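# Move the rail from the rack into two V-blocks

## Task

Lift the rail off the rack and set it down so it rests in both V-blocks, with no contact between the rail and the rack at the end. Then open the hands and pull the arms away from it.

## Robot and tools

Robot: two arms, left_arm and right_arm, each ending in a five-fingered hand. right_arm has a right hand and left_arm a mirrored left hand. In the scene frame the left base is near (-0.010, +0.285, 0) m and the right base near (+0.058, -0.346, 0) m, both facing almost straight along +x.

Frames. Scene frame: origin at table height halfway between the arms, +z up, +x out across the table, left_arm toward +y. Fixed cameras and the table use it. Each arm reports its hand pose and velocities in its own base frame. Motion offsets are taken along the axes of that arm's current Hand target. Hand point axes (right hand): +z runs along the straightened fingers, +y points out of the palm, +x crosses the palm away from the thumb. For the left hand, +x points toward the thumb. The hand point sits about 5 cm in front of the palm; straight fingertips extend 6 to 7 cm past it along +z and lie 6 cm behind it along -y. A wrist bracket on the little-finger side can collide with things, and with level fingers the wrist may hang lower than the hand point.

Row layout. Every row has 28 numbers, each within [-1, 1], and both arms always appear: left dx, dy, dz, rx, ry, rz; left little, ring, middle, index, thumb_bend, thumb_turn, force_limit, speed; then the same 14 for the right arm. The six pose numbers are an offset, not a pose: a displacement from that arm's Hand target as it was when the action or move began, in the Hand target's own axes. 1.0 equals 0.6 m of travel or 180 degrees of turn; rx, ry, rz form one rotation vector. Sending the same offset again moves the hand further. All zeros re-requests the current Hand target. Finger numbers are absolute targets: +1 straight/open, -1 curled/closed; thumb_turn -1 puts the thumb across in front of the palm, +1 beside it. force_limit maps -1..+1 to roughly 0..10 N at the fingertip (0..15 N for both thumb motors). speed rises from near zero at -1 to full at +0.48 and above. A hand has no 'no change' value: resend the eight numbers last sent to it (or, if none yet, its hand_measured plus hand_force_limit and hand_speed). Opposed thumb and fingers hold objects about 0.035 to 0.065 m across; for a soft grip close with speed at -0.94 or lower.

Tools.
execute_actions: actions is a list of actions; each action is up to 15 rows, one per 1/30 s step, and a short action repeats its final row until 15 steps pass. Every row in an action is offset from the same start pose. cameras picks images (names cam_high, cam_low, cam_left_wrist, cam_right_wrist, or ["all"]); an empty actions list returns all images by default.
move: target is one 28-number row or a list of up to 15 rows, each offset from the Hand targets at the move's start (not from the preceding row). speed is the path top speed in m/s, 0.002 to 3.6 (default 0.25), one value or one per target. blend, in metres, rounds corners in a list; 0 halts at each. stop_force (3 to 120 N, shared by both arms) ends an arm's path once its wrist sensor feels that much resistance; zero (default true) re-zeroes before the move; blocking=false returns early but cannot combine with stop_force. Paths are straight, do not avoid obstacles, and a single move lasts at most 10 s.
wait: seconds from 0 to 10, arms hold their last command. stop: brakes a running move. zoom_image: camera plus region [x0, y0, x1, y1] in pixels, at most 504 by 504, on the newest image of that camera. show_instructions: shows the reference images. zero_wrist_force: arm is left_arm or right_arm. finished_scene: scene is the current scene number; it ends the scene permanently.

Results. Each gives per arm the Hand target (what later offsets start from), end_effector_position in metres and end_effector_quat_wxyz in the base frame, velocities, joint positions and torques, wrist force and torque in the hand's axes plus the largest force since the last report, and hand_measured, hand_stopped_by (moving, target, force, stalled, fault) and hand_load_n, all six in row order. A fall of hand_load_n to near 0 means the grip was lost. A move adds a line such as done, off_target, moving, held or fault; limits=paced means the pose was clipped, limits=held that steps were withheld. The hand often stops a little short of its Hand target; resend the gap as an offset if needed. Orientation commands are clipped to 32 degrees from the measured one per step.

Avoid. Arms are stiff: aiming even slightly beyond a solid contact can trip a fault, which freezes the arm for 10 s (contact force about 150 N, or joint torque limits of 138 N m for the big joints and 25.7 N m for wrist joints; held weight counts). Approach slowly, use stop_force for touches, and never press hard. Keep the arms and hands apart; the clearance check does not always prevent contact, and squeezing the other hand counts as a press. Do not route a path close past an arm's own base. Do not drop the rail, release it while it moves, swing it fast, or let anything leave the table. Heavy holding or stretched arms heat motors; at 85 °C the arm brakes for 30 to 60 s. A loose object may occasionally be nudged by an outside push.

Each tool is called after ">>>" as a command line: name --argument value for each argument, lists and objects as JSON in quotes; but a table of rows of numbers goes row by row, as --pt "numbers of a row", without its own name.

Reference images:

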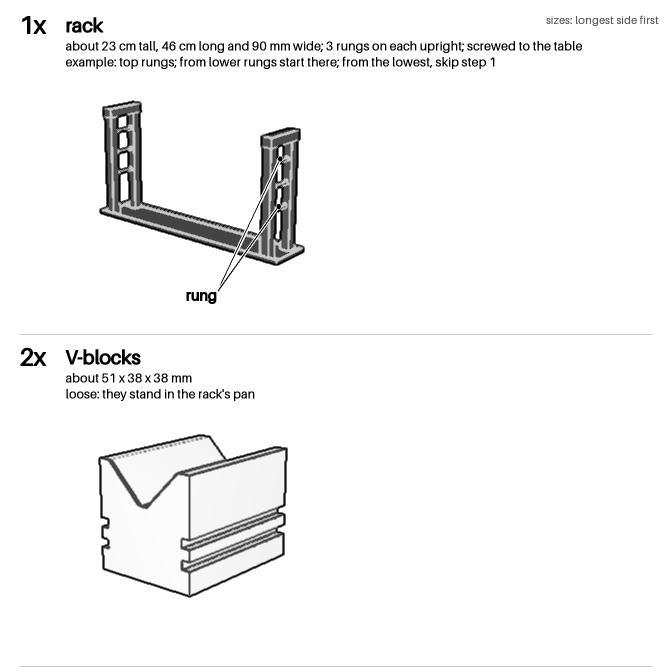

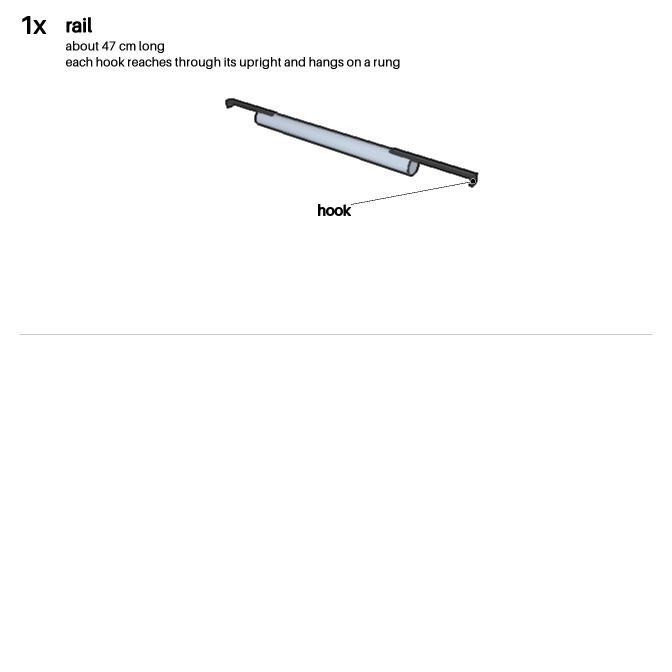

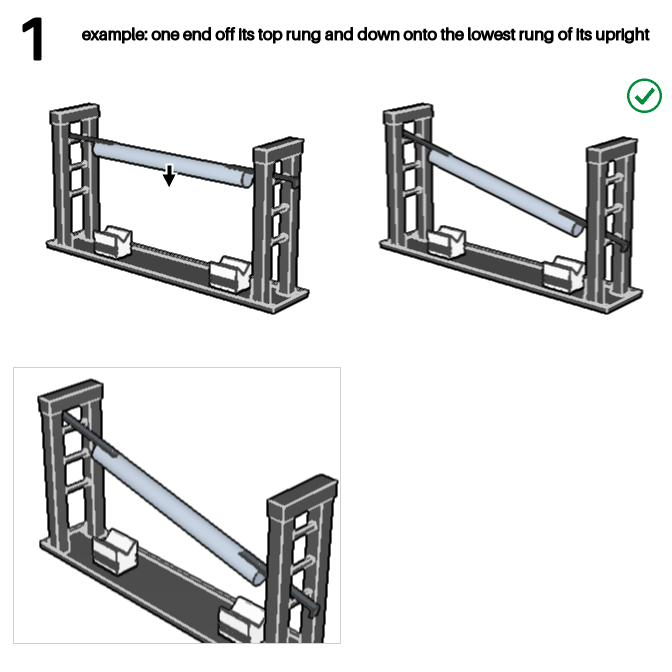

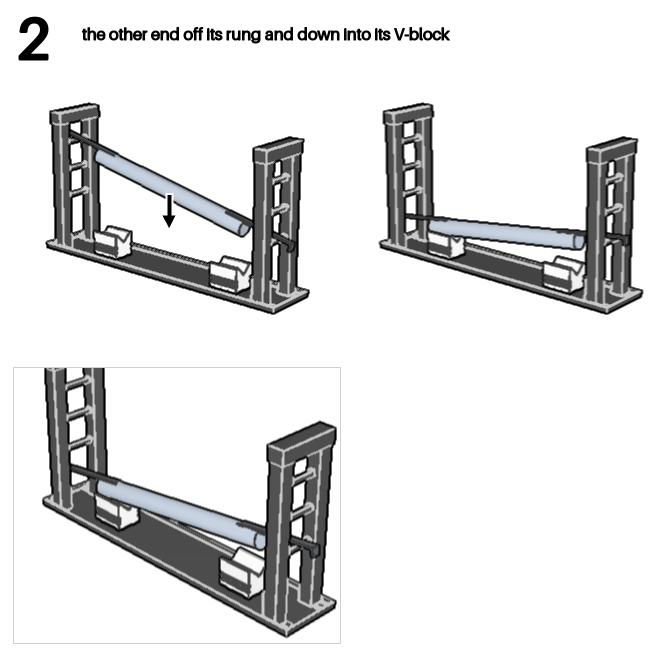

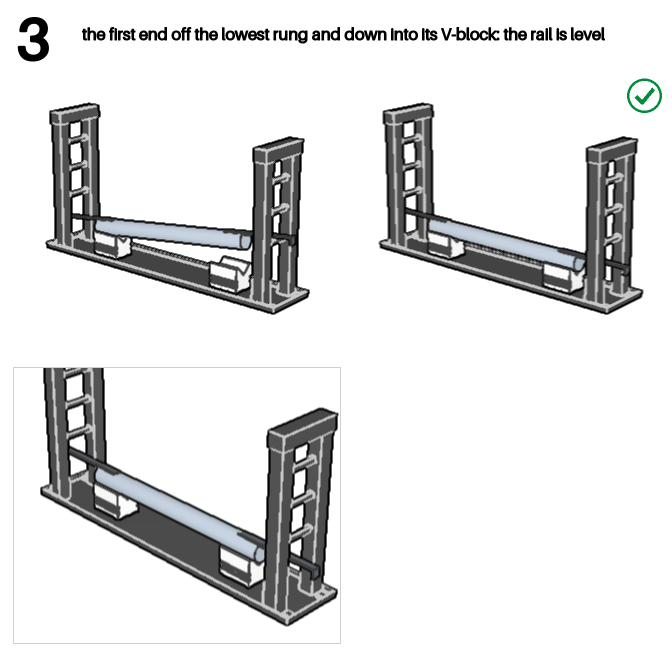

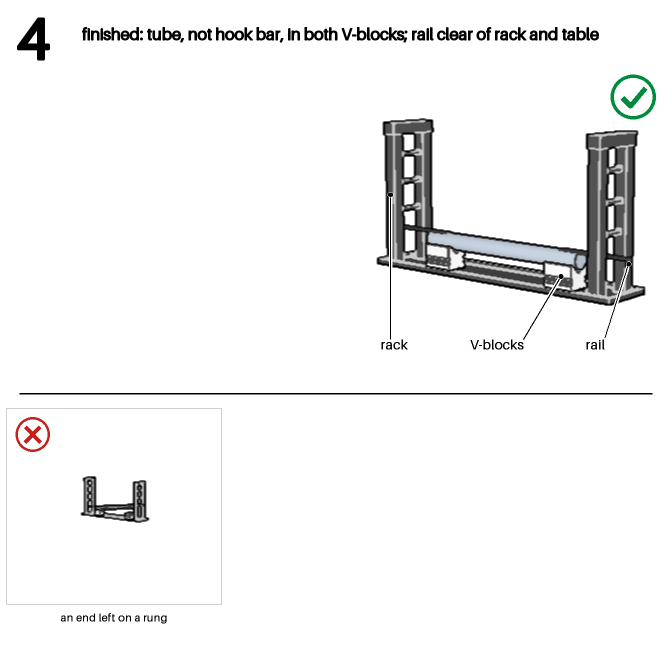

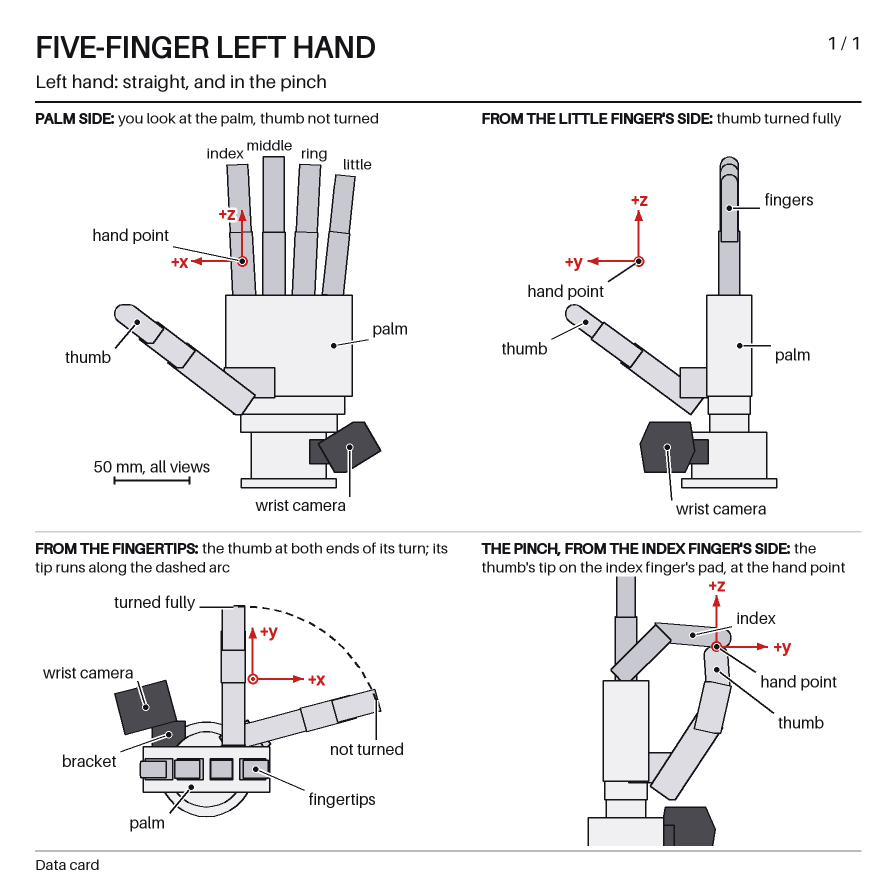

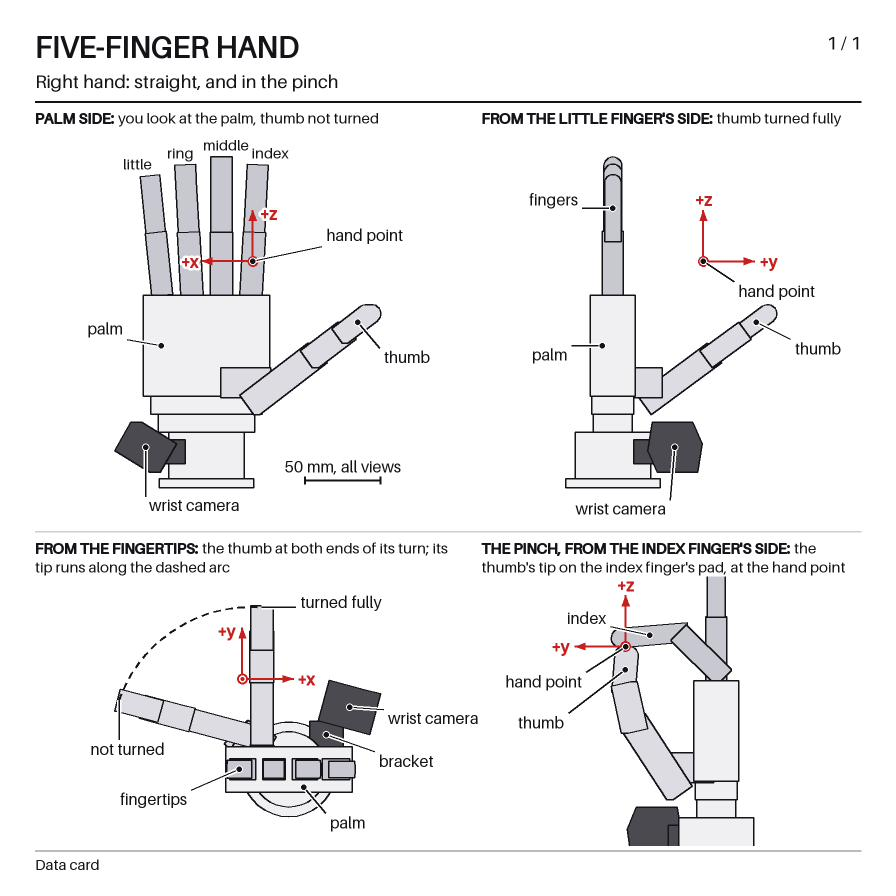

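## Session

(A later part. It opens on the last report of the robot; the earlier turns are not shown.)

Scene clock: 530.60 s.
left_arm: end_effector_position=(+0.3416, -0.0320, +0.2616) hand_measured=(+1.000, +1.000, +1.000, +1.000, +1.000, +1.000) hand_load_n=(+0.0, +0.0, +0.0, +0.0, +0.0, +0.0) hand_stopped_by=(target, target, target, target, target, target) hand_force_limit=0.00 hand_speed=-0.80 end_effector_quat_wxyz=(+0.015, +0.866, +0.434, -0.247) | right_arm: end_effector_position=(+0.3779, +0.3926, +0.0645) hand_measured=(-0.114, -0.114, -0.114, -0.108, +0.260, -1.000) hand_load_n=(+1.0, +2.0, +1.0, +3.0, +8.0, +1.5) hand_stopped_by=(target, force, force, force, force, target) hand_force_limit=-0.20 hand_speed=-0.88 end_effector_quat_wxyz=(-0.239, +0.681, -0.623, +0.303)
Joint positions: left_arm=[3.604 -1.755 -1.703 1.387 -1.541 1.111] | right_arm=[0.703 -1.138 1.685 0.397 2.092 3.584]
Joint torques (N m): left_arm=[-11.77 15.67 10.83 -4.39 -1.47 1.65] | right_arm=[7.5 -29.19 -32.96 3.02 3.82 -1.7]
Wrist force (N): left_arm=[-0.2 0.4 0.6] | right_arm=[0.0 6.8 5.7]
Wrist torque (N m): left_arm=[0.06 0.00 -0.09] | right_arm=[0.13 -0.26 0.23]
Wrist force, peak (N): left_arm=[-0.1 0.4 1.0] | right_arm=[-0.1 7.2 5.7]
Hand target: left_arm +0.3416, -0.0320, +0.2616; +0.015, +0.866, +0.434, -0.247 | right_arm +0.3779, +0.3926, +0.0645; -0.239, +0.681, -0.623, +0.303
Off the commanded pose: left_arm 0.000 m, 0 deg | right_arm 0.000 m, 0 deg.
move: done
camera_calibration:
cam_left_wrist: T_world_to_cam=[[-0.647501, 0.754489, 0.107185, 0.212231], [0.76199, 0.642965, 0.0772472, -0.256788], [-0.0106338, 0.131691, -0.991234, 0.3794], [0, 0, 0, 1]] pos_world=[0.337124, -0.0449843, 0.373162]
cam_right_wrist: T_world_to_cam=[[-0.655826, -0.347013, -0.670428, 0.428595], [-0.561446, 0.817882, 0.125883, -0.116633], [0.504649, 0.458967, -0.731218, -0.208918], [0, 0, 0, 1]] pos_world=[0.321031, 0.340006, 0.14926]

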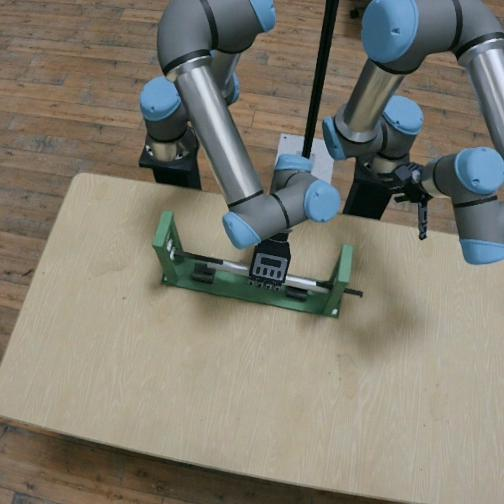

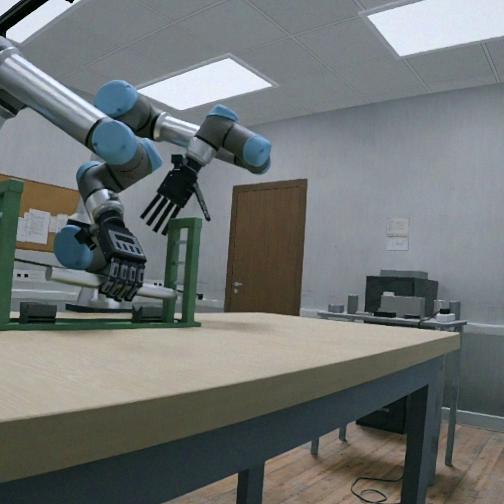

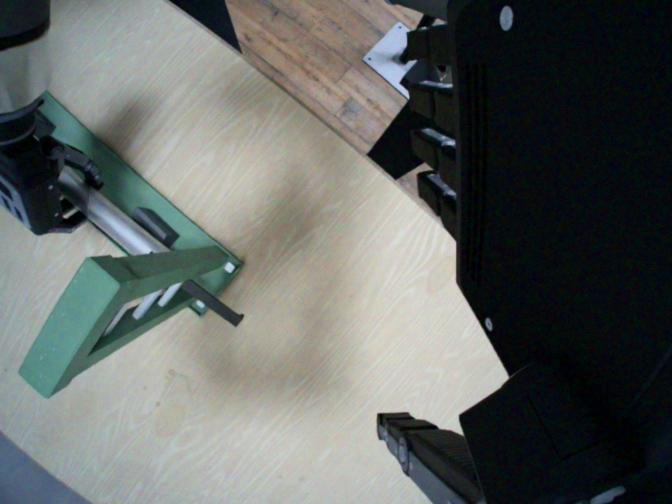

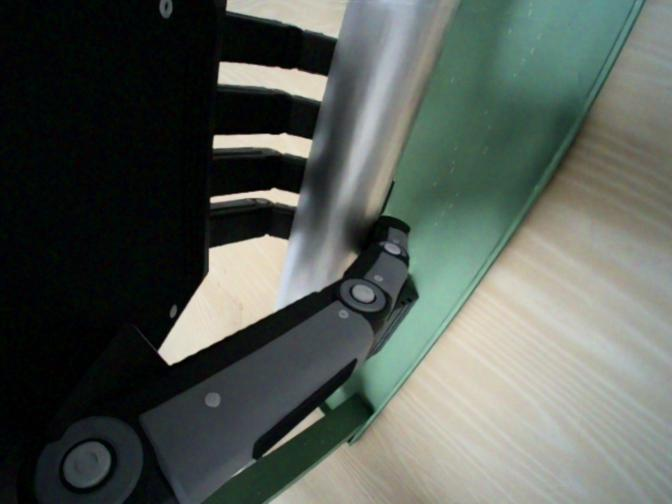

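>>> move --pt "0 0 0 0 0 0 1 1 1 1 1 1 0 -0.8 -0.01 -0.0008 -0.0008 0 0 0 -0.115 -0.115 -0.115 -0.115 -0.5 -1 -0.2 -0.88" --pt "0 0 0 0 0 0 1 1 1 1 1 1 0 -0.8 -0.014 0.011 0.011 0 -0.01964 0.01964 -0.115 -0.115 -0.115 -0.115 -0.5 -1 -0.2 -0.88" --speed 0.03 --stop_force 7 --cameras '["cam_high","cam_low","cam_left_wrist","cam_right_wrist"]'

>>> zoom_image --camera "cam_high" --region '[140, 200, 210, 270]'

>>> zoom_image --camera "cam_low" --region '[0, 190, 220, 340]'

>>> zoom_image --camera "cam_left_wrist" --region '[30, 190, 260, 420]'

>>> zoom_image --camera "cam_high" --region '[250, 210, 370, 330]'

Scene clock: 547.50 s.
left_arm: end_effector_position=(+0.3416, -0.0320, +0.2616) hand_measured=(+1.000, +1.000, +1.000, +1.000, +1.000, +1.000) hand_load_n=(+0.0, +0.0, +0.0, +0.0, +0.0, +0.0) hand_stopped_by=(target, target, target, target, target, target) hand_force_limit=0.00 hand_speed=-0.80 end_effector_quat_wxyz=(+0.015, +0.866, +0.434, -0.247) | right_arm: end_effector_position=(+0.3776, +0.3999, +0.0543) hand_measured=(-0.114, -0.114, -0.114, -0.108, +0.260, -1.000) hand_load_n=(+1.0, +2.5, +1.0, +2.5, +8.0, +1.5) hand_stopped_by=(target, force, force, force, force, target) hand_force_limit=-0.20 hand_speed=-0.88 end_effector_quat_wxyz=(-0.268, +0.670, -0.636, +0.274)
Joint positions: left_arm=[3.604 -1.755 -1.703 1.387 -1.541 1.111] | right_arm=[0.681 -1.153 1.732 0.324 2.023 3.611]
Joint torques (N m): left_arm=[-11.33 14.58 12.17 -4.28 -1.57 1.52] | right_arm=[6.93 -28.47 -32.47 2.78 3.63 -1.59]
Wrist force (N): left_arm=[0.0 0.3 0.6] | right_arm=[0.9 6.9 5.5]
Wrist torque (N m): left_arm=[0.04 -0.03 -0.08] | right_arm=[0.12 -0.28 0.25]
Wrist force, peak (N): left_arm=[-0.2 0.7 1.1] | right_arm=[0.2 7.2 5.9]
Hand target: left_arm +0.3416, -0.0320, +0.2616; +0.015, +0.866, +0.434, -0.247 | right_arm +0.3776, +0.3999, +0.0543; -0.268, +0.670, -0.636, +0.274
Off the commanded pose: left_arm 0.000 m, 0 deg | right_arm 0.000 m, 0 deg.
move: done
camera_calibration:
cam_left_wrist: T_world_to_cam=[[-0.647501, 0.754489, 0.107185, 0.212231], [0.76199, 0.642965, 0.0772472, -0.256788], [-0.0106338, 0.131691, -0.991234, 0.3794], [0, 0, 0, 1]] pos_world=[0.337124, -0.0449843, 0.373162]
cam_right_wrist: T_world_to_cam=[[-0.658302, -0.28745, -0.695709, 0.402602], [-0.560882, 0.80371, 0.198651, -0.120013], [0.502045, 0.520983, -0.69031, -0.245604], [0, 0, 0, 1]] pos_world=[0.321025, 0.340139, 0.134392]

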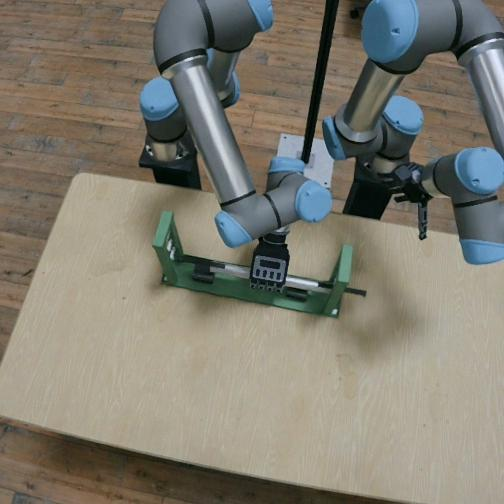

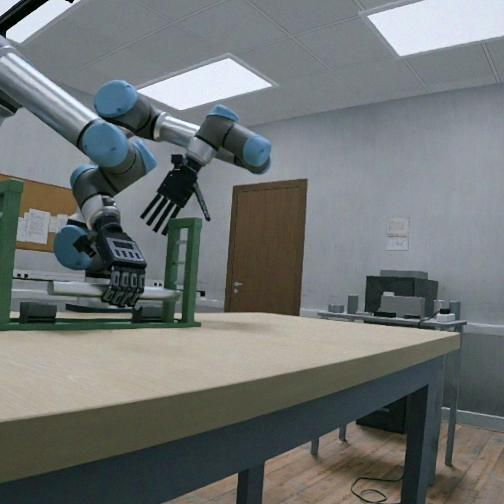

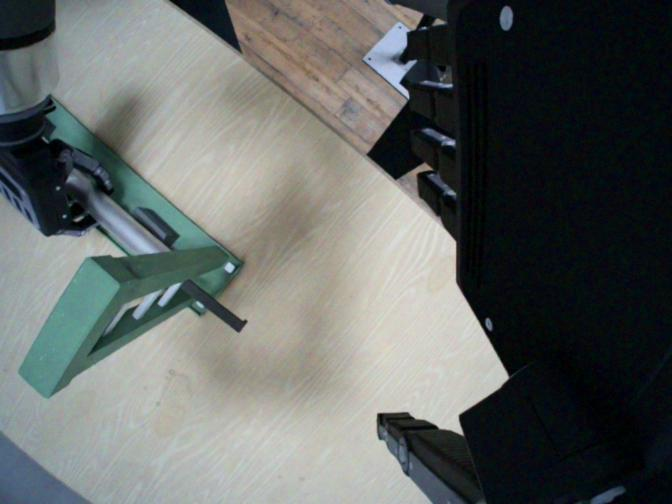

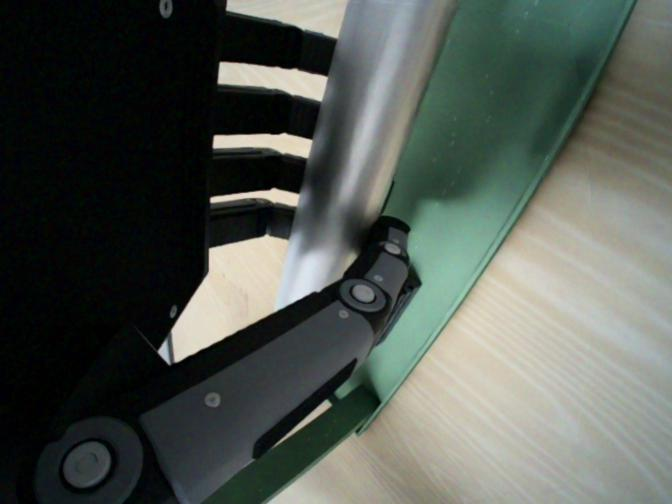

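Scaled by 7.200 from the camera's 504x504 image, which has a finer 720x720 frame.

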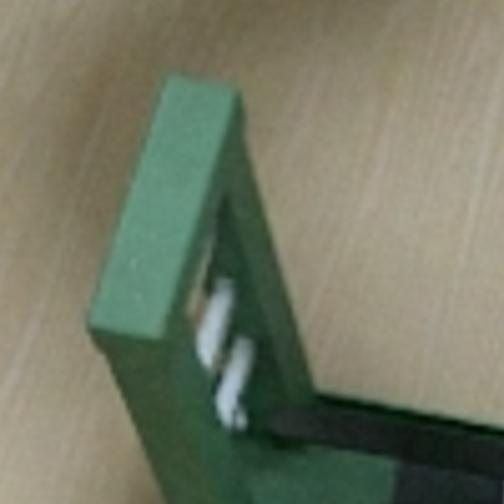

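Scaled by 2.291 from the camera's 504x504 image, which has a finer 720x720 frame.

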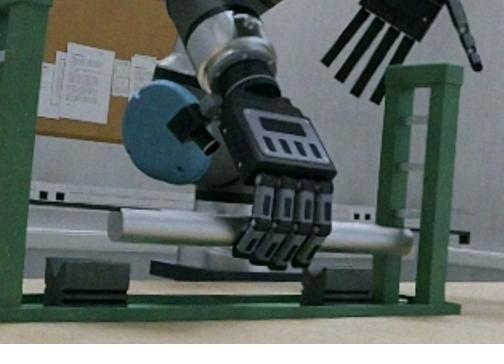

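Scaled by 2.191 from the camera's 672x504 image, which has a finer 960x720 frame.

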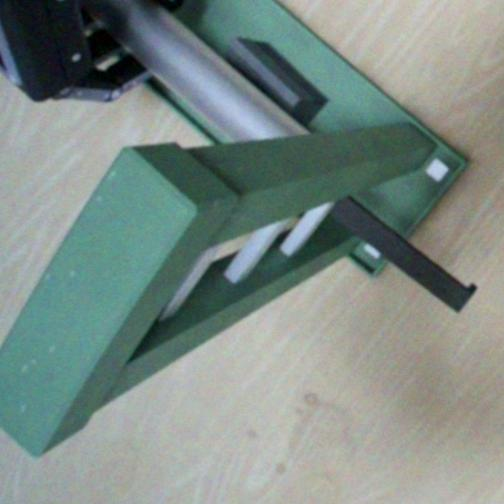

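Scaled by 4.200 from the camera's 504x504 image, which has a finer 720x720 frame.

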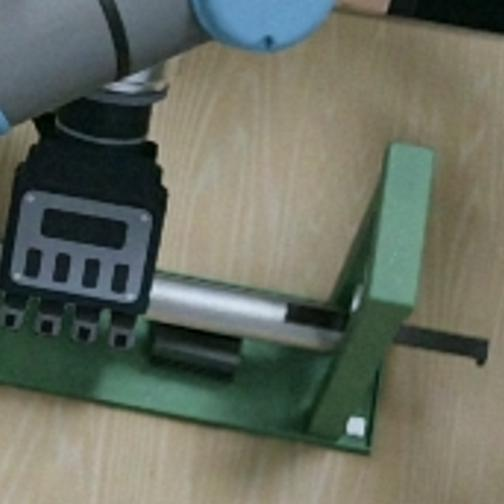

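>>> execute_actions --actions '[]'

Scene clock: 568.07 s.
left_arm: end_effector_position=(+0.3416, -0.0320, +0.2616) hand_measured=(+1.000, +1.000, +1.000, +1.000, +1.000, +1.000) hand_load_n=(+0.0, +0.0, +0.0, +0.0, +0.0, +0.0) hand_stopped_by=(target, target, target, target, target, target) hand_force_limit=0.00 hand_speed=-0.80 end_effector_quat_wxyz=(+0.015, +0.866, +0.434, -0.247) | right_arm: end_effector_position=(+0.3776, +0.3999, +0.0543) hand_measured=(-0.114, -0.114, -0.114, -0.108, +0.260, -1.000) hand_load_n=(+1.0, +2.0, +1.0, +2.5, +8.0, +1.5) hand_stopped_by=(target, force, force, force, force, target) hand_force_limit=-0.20 hand_speed=-0.88 end_effector_quat_wxyz=(-0.268, +0.670, -0.636, +0.274)
Joint positions: left_arm=[3.604 -1.755 -1.703 1.387 -1.541 1.111] | right_arm=[0.681 -1.153 1.732 0.324 2.023 3.611]
Joint velocities: within noise
Joint torques (N m): left_arm=[-11.96 15.63 10.82 -4.47 -1.34 1.59] | right_arm=[6.87 -28.24 -32.75 2.76 3.43 -1.66]
Motor temperatures (°C): left_arm=[39 39 35 46 44 48] | right_arm=[34 41 36 38 45 38]
Wrist force (N): left_arm=[0.0 0.3 0.8] | right_arm=[0.8 6.8 5.5]
Wrist torque (N m): left_arm=[0.03 -0.04 -0.08] | right_arm=[0.12 -0.27 0.25]
Wrist force, peak (N): left_arm=[0.0 0.2 1.2] | right_arm=[1.0 7.1 5.8]
Hand target: left_arm +0.3416, -0.0320, +0.2616; +0.015, +0.866, +0.434, -0.247 | right_arm +0.3776, +0.3999, +0.0543; -0.268, +0.670, -0.636, +0.274
Off the commanded pose: left_arm 0.000 m, 0 deg | right_arm 0.000 m, 0 deg.
camera_calibration:
cam_left_wrist: T_world_to_cam=[[-0.647501, 0.754489, 0.107185, 0.212231], [0.76199, 0.642965, 0.0772472, -0.256788], [-0.0106338, 0.131691, -0.991234, 0.3794], [0, 0, 0, 1]] pos_world=[0.337124, -0.0449843, 0.373162]
cam_right_wrist: T_world_to_cam=[[-0.658302, -0.28745, -0.695709, 0.402602], [-0.560882, 0.80371, 0.198651, -0.120013], [0.502045, 0.520983, -0.69031, -0.245604], [0, 0, 0, 1]] pos_world=[0.321025, 0.340139, 0.134392]

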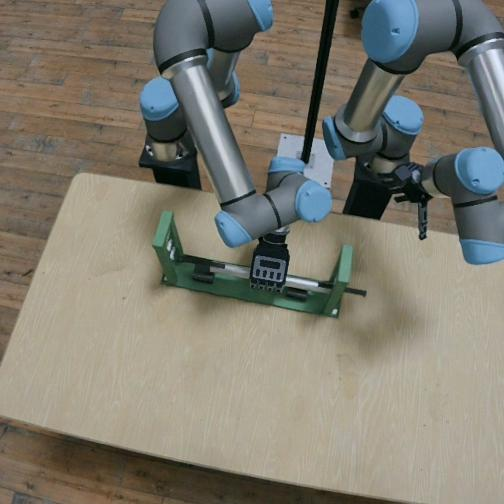

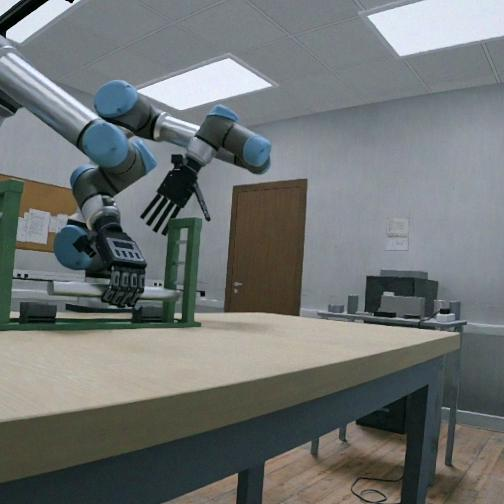

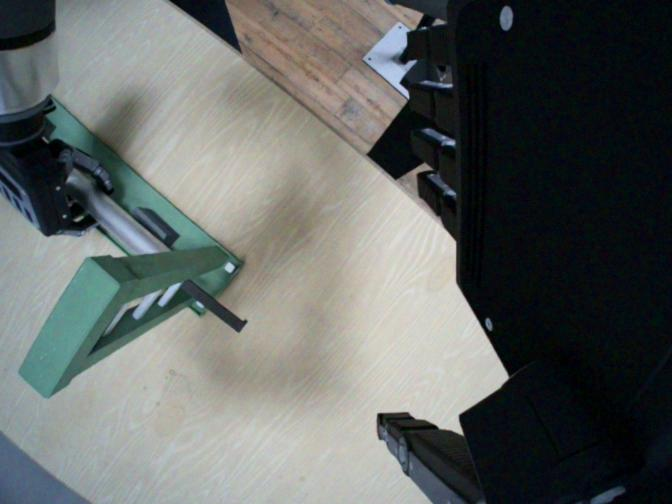

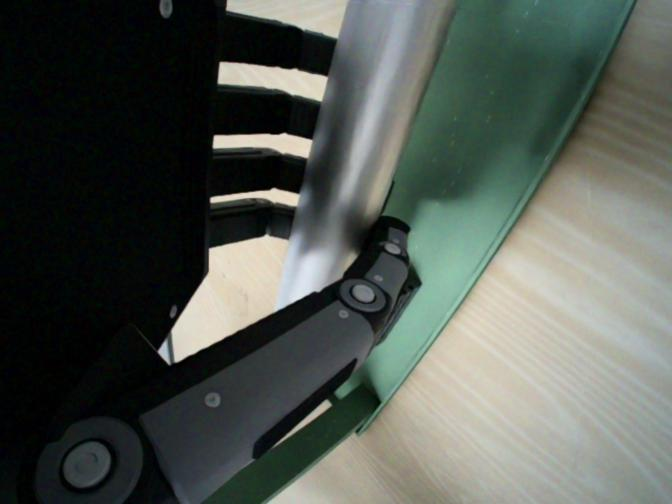

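>>> zoom_image --camera "cam_high" --region '[140, 200, 380, 340]'

>>> zoom_image --camera "cam_low" --region '[0, 170, 220, 350]'

>>> zoom_image --camera "cam_left_wrist" --region '[0, 80, 280, 400]'

Scaled by 2.100 from the camera's 504x504 image, which has a finer 720x720 frame.

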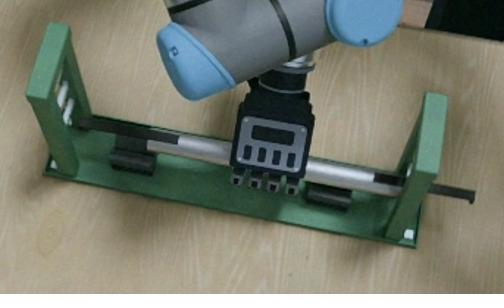

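Scaled by 2.291 from the camera's 504x504 image, which has a finer 720x720 frame.

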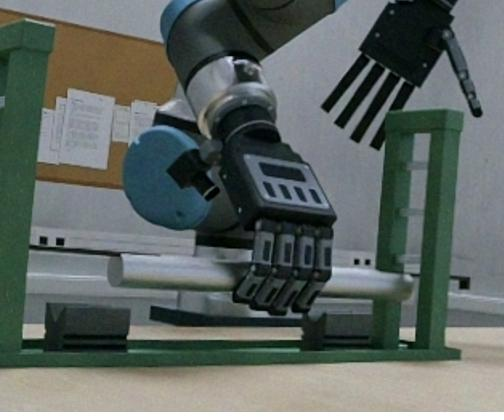

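Scaled by 1.575 from the camera's 672x504 image, which has a finer 960x720 frame.

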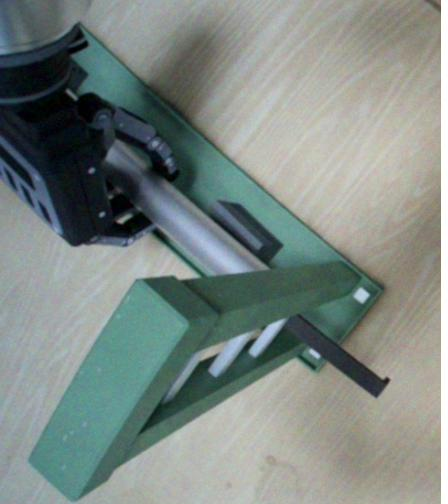

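>>> zoom_image --camera "cam_left_wrist" --region '[60, 150, 260, 300]'

>>> zoom_image --camera "cam_high" --region '[180, 240, 340, 320]'

Scaled by 2.520 from the camera's 672x504 image, which has a finer 960x720 frame.

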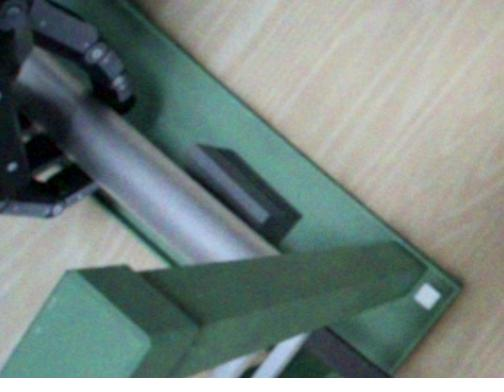

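Scaled by 3.150 from the camera's 504x504 image, which has a finer 720x720 frame.

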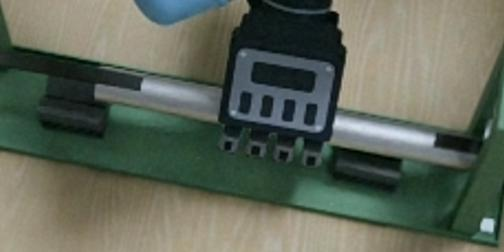

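>>> move --target '[0,0,0,0,0,0,1,1,1,1,1,1,0,-0.8,0.0346,0.0037,0.0023,0,0,0,-0.115,-0.115,-0.115,-0.115,-0.5,-1,-0.2,-0.88]' --speed 0.04 --stop_force 6 --cameras '["cam_low","cam_left_wrist"]'

>>> zoom_image --camera "cam_low" --region '[0, 170, 220, 350]'

>>> zoom_image --camera "cam_left_wrist" --region '[60, 150, 260, 350]'

Scene clock: 610.17 s.
left_arm: end_effector_position=(+0.3416, -0.0320, +0.2616) hand_measured=(+1.000, +1.000, +1.000, +1.000, +1.000, +1.000) hand_load_n=(+0.0, +0.0, +0.0, +0.0, +0.0, +0.0) hand_stopped_by=(target, target, target, target, target, target) hand_force_limit=0.00 hand_speed=-0.80 end_effector_quat_wxyz=(+0.015, +0.866, +0.434, -0.247) | right_arm: end_effector_position=(+0.3779, +0.3790, +0.0523) hand_measured=(-0.114, -0.114, -0.114, -0.108, +0.260, -1.000) hand_load_n=(+1.0, +2.5, +1.0, +2.5, +8.0, +1.5) hand_stopped_by=(target, force, force, force, force, target) hand_force_limit=-0.20 hand_speed=-0.88 end_effector_quat_wxyz=(-0.268, +0.670, -0.636, +0.274)
Joint positions: left_arm=[3.604 -1.755 -1.703 1.387 -1.541 1.111] | right_arm=[0.64 -1.189 1.79 0.288 1.998 3.576]
Joint torques (N m): left_arm=[-12.83 13.88 11.49 -4.5 -1.32 1.36] | right_arm=[7.13 -26.4 -33.15 2.76 3.49 1.63]
Wrist force (N): left_arm=[0.0 0.1 0.5] | right_arm=[0.9 7.1 5.7]
Wrist torque (N m): left_arm=[0.02 -0.03 -0.07] | right_arm=[0.15 -0.29 0.31]
Wrist force, peak (N): left_arm=[0.0 0.5 1.0] | right_arm=[1.7 7.3 5.8]
Hand target: left_arm +0.3416, -0.0320, +0.2616; +0.015, +0.866, +0.434, -0.247 | right_arm +0.3779, +0.3790, +0.0523; -0.268, +0.670, -0.636, +0.274
Off the commanded pose: left_arm 0.000 m, 0 deg | right_arm 0.000 m, 0 deg.
move: done
camera_calibration:
cam_left_wrist: T_world_to_cam=[[-0.647501, 0.754489, 0.107185, 0.212231], [0.76199, 0.642965, 0.0772472, -0.256788], [-0.0106338, 0.131691, -0.991234, 0.3794], [0, 0, 0, 1]] pos_world=[0.337124, -0.0449843, 0.373162]
Images, in order (width x height): cam_low 504x504, cam_left_wrist 672x504.

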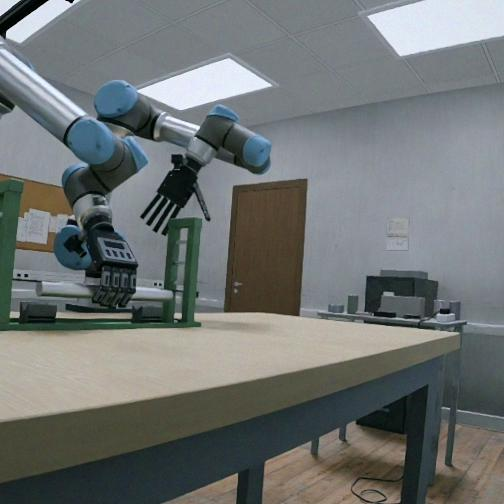

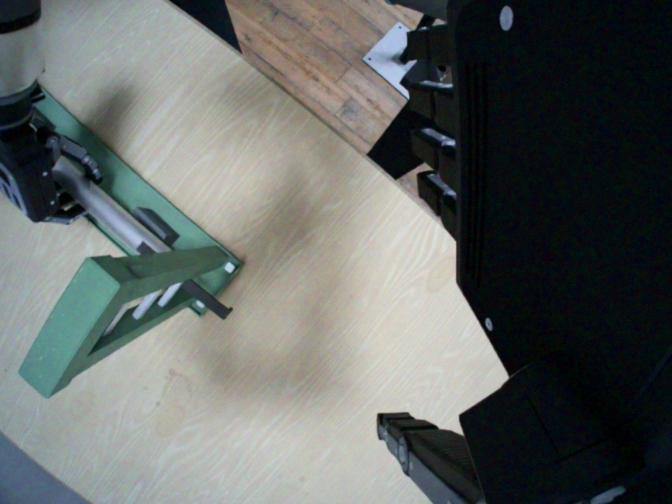

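Scaled by 2.291 from the camera's 504x504 image, which has a finer 720x720 frame.

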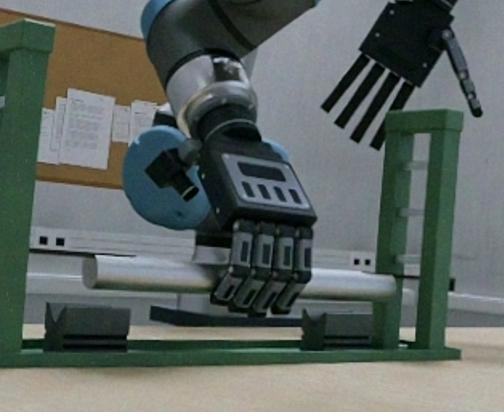

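Scaled by 2.520 from the camera's 672x504 image, which has a finer 960x720 frame.

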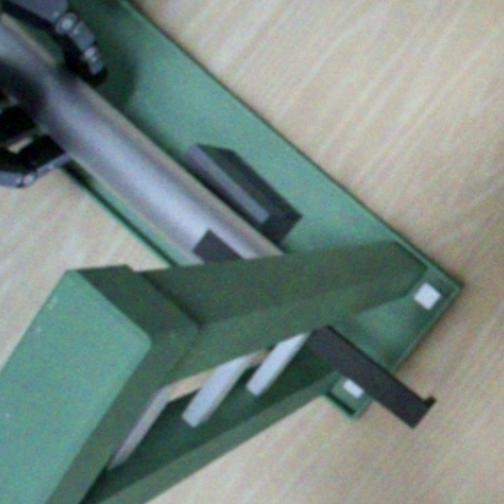

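>>> move --target '[0,0,0,0,0,0,1,1,1,1,1,1,0,-0.8,0.0346,0.0037,0.0023,0,0,0,-0.115,-0.115,-0.115,-0.115,-0.5,-1,-0.2,-0.88]' --speed 0.04 --stop_force 6 --cameras '["all"]'

>>> zoom_image --camera "cam_low" --region '[0, 170, 220, 350]'

>>> zoom_image --camera "cam_left_wrist" --region '[60, 150, 260, 350]'

>>> zoom_image --camera "cam_high" --region '[140, 200, 380, 340]'

Scene clock: 615.43 s.
left_arm: end_effector_position=(+0.3416, -0.0320, +0.2616) hand_measured=(+1.000, +1.000, +1.000, +1.000, +1.000, +1.000) hand_load_n=(+0.0, +0.0, +0.0, +0.0, -0.5, +0.0) hand_stopped_by=(target, target, target, target, target, target) hand_force_limit=0.00 hand_speed=-0.80 end_effector_quat_wxyz=(+0.015, +0.866, +0.434, -0.247) | right_arm: end_effector_position=(+0.3782, +0.3582, +0.0503) hand_measured=(-0.114, -0.114, -0.114, -0.108, +0.260, -1.000) hand_load_n=(+1.0, +2.5, +1.0, +3.0, +8.0, +1.5) hand_stopped_by=(target, force, force, force, force, target) hand_force_limit=-0.20 hand_speed=-0.88 end_effector_quat_wxyz=(-0.268, +0.670, -0.636, +0.274)
Joint positions: left_arm=[3.604 -1.755 -1.703 1.387 -1.541 1.111] | right_arm=[0.597 -1.225 1.845 0.254 1.971 3.54]
Joint torques (N m): left_arm=[-11.54 14.7 10.99 -4.29 -1.16 1.44] | right_arm=[7.72 -24.79 -32.5 2.65 3.39 1.63]
Wrist force (N): left_arm=[0.1 0.3 1.0] | right_arm=[1.1 7.2 5.5]
Wrist torque (N m): left_arm=[0.02 -0.03 -0.07] | right_arm=[0.20 -0.30 0.34]
Wrist force, peak (N): left_arm=[-0.1 0.6 0.9] | right_arm=[1.7 7.4 5.7]
Hand target: left_arm +0.3416, -0.0320, +0.2616; +0.015, +0.866, +0.434, -0.247 | right_arm +0.3782, +0.3582, +0.0503; -0.268, +0.670, -0.636, +0.274
Off the commanded pose: left_arm 0.000 m, 0 deg | right_arm 0.000 m, 0 deg.
move: done
camera_calibration:
cam_left_wrist: T_world_to_cam=[[-0.647501, 0.754489, 0.107185, 0.212231], [0.76199, 0.642965, 0.0772472, -0.256788], [-0.0106338, 0.131691, -0.991234, 0.3794], [0, 0, 0, 1]] pos_world=[0.337124, -0.0449843, 0.373162]
cam_right_wrist: T_world_to_cam=[[-0.658302, -0.28745, -0.695709, 0.388228], [-0.560882, 0.80371, 0.198651, -0.0853672], [0.502045, 0.520983, -0.69031, -0.226942], [0, 0, 0, 1]] pos_world=[0.321625, 0.298439, 0.130392]

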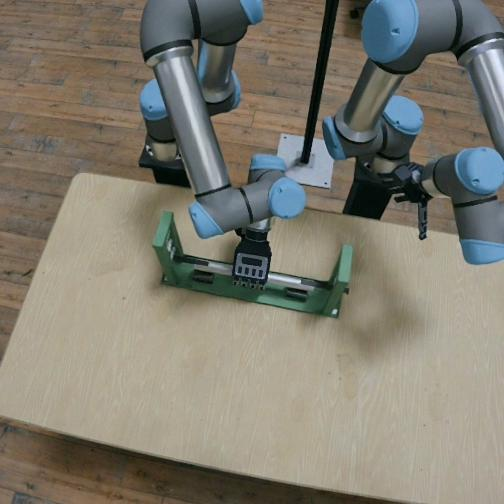

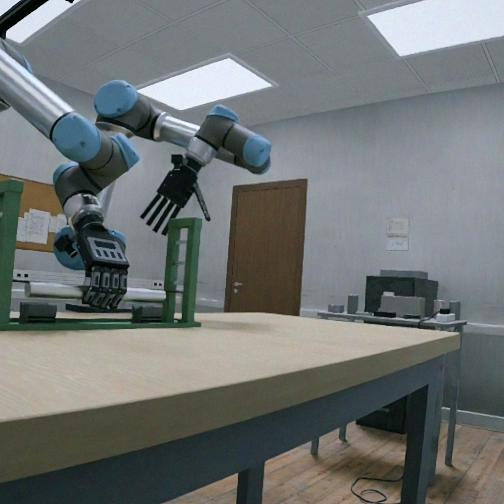

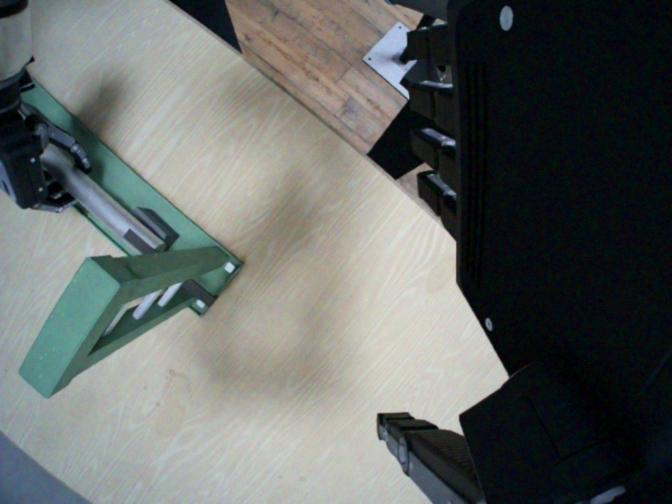

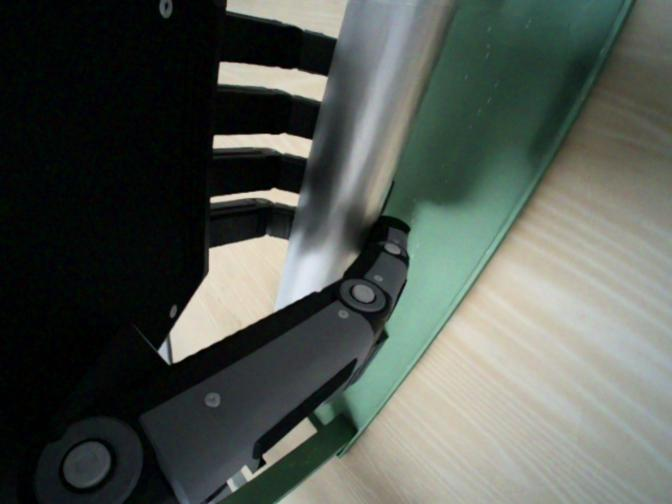

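Scaled by 2.291 from the camera's 504x504 image, which has a finer 720x720 frame.

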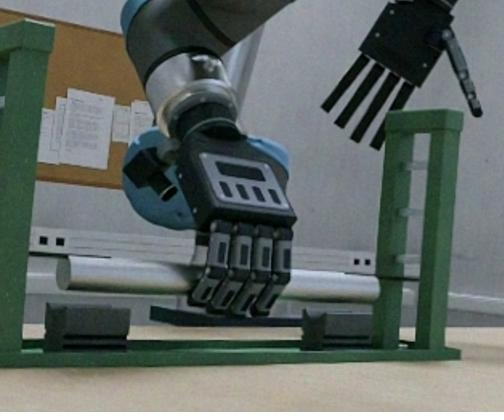

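Scaled by 2.520 from the camera's 672x504 image, which has a finer 960x720 frame.

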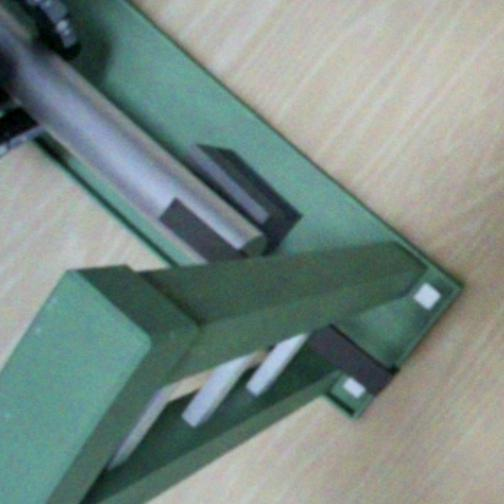

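Scaled by 2.100 from the camera's 504x504 image, which has a finer 720x720 frame.

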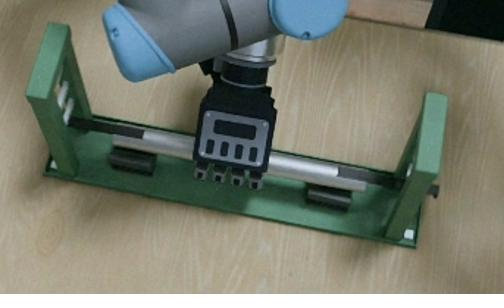

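>>> zoom_image --camera "cam_left_wrist" --region '[110, 190, 200, 260]'

>>> zoom_image --camera "cam_high" --region '[270, 270, 350, 320]'

>>> zoom_image --camera "cam_high" --region '[170, 240, 250, 290]'

Scaled by 5.600 from the camera's 672x504 image, which has a finer 960x720 frame.

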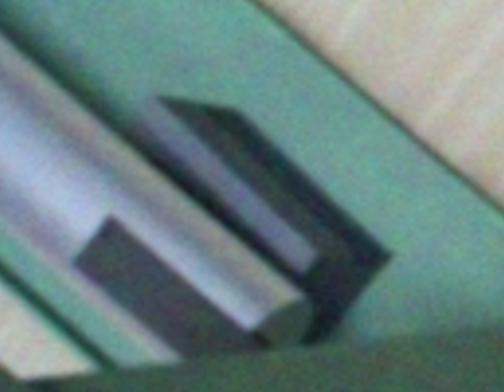

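Scaled by 6.300 from the camera's 504x504 image, which has a finer 720x720 frame.

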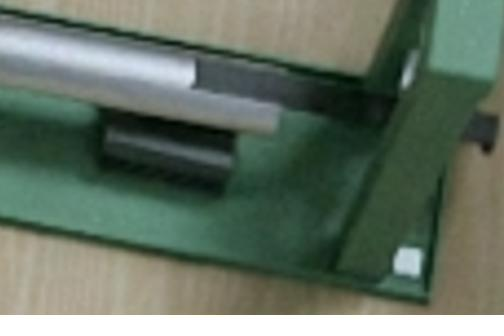

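Scaled by 6.300 from the camera's 504x504 image, which has a finer 720x720 frame.

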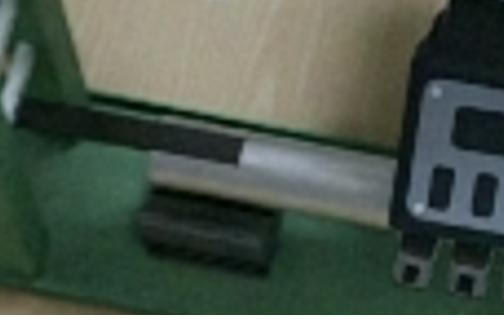

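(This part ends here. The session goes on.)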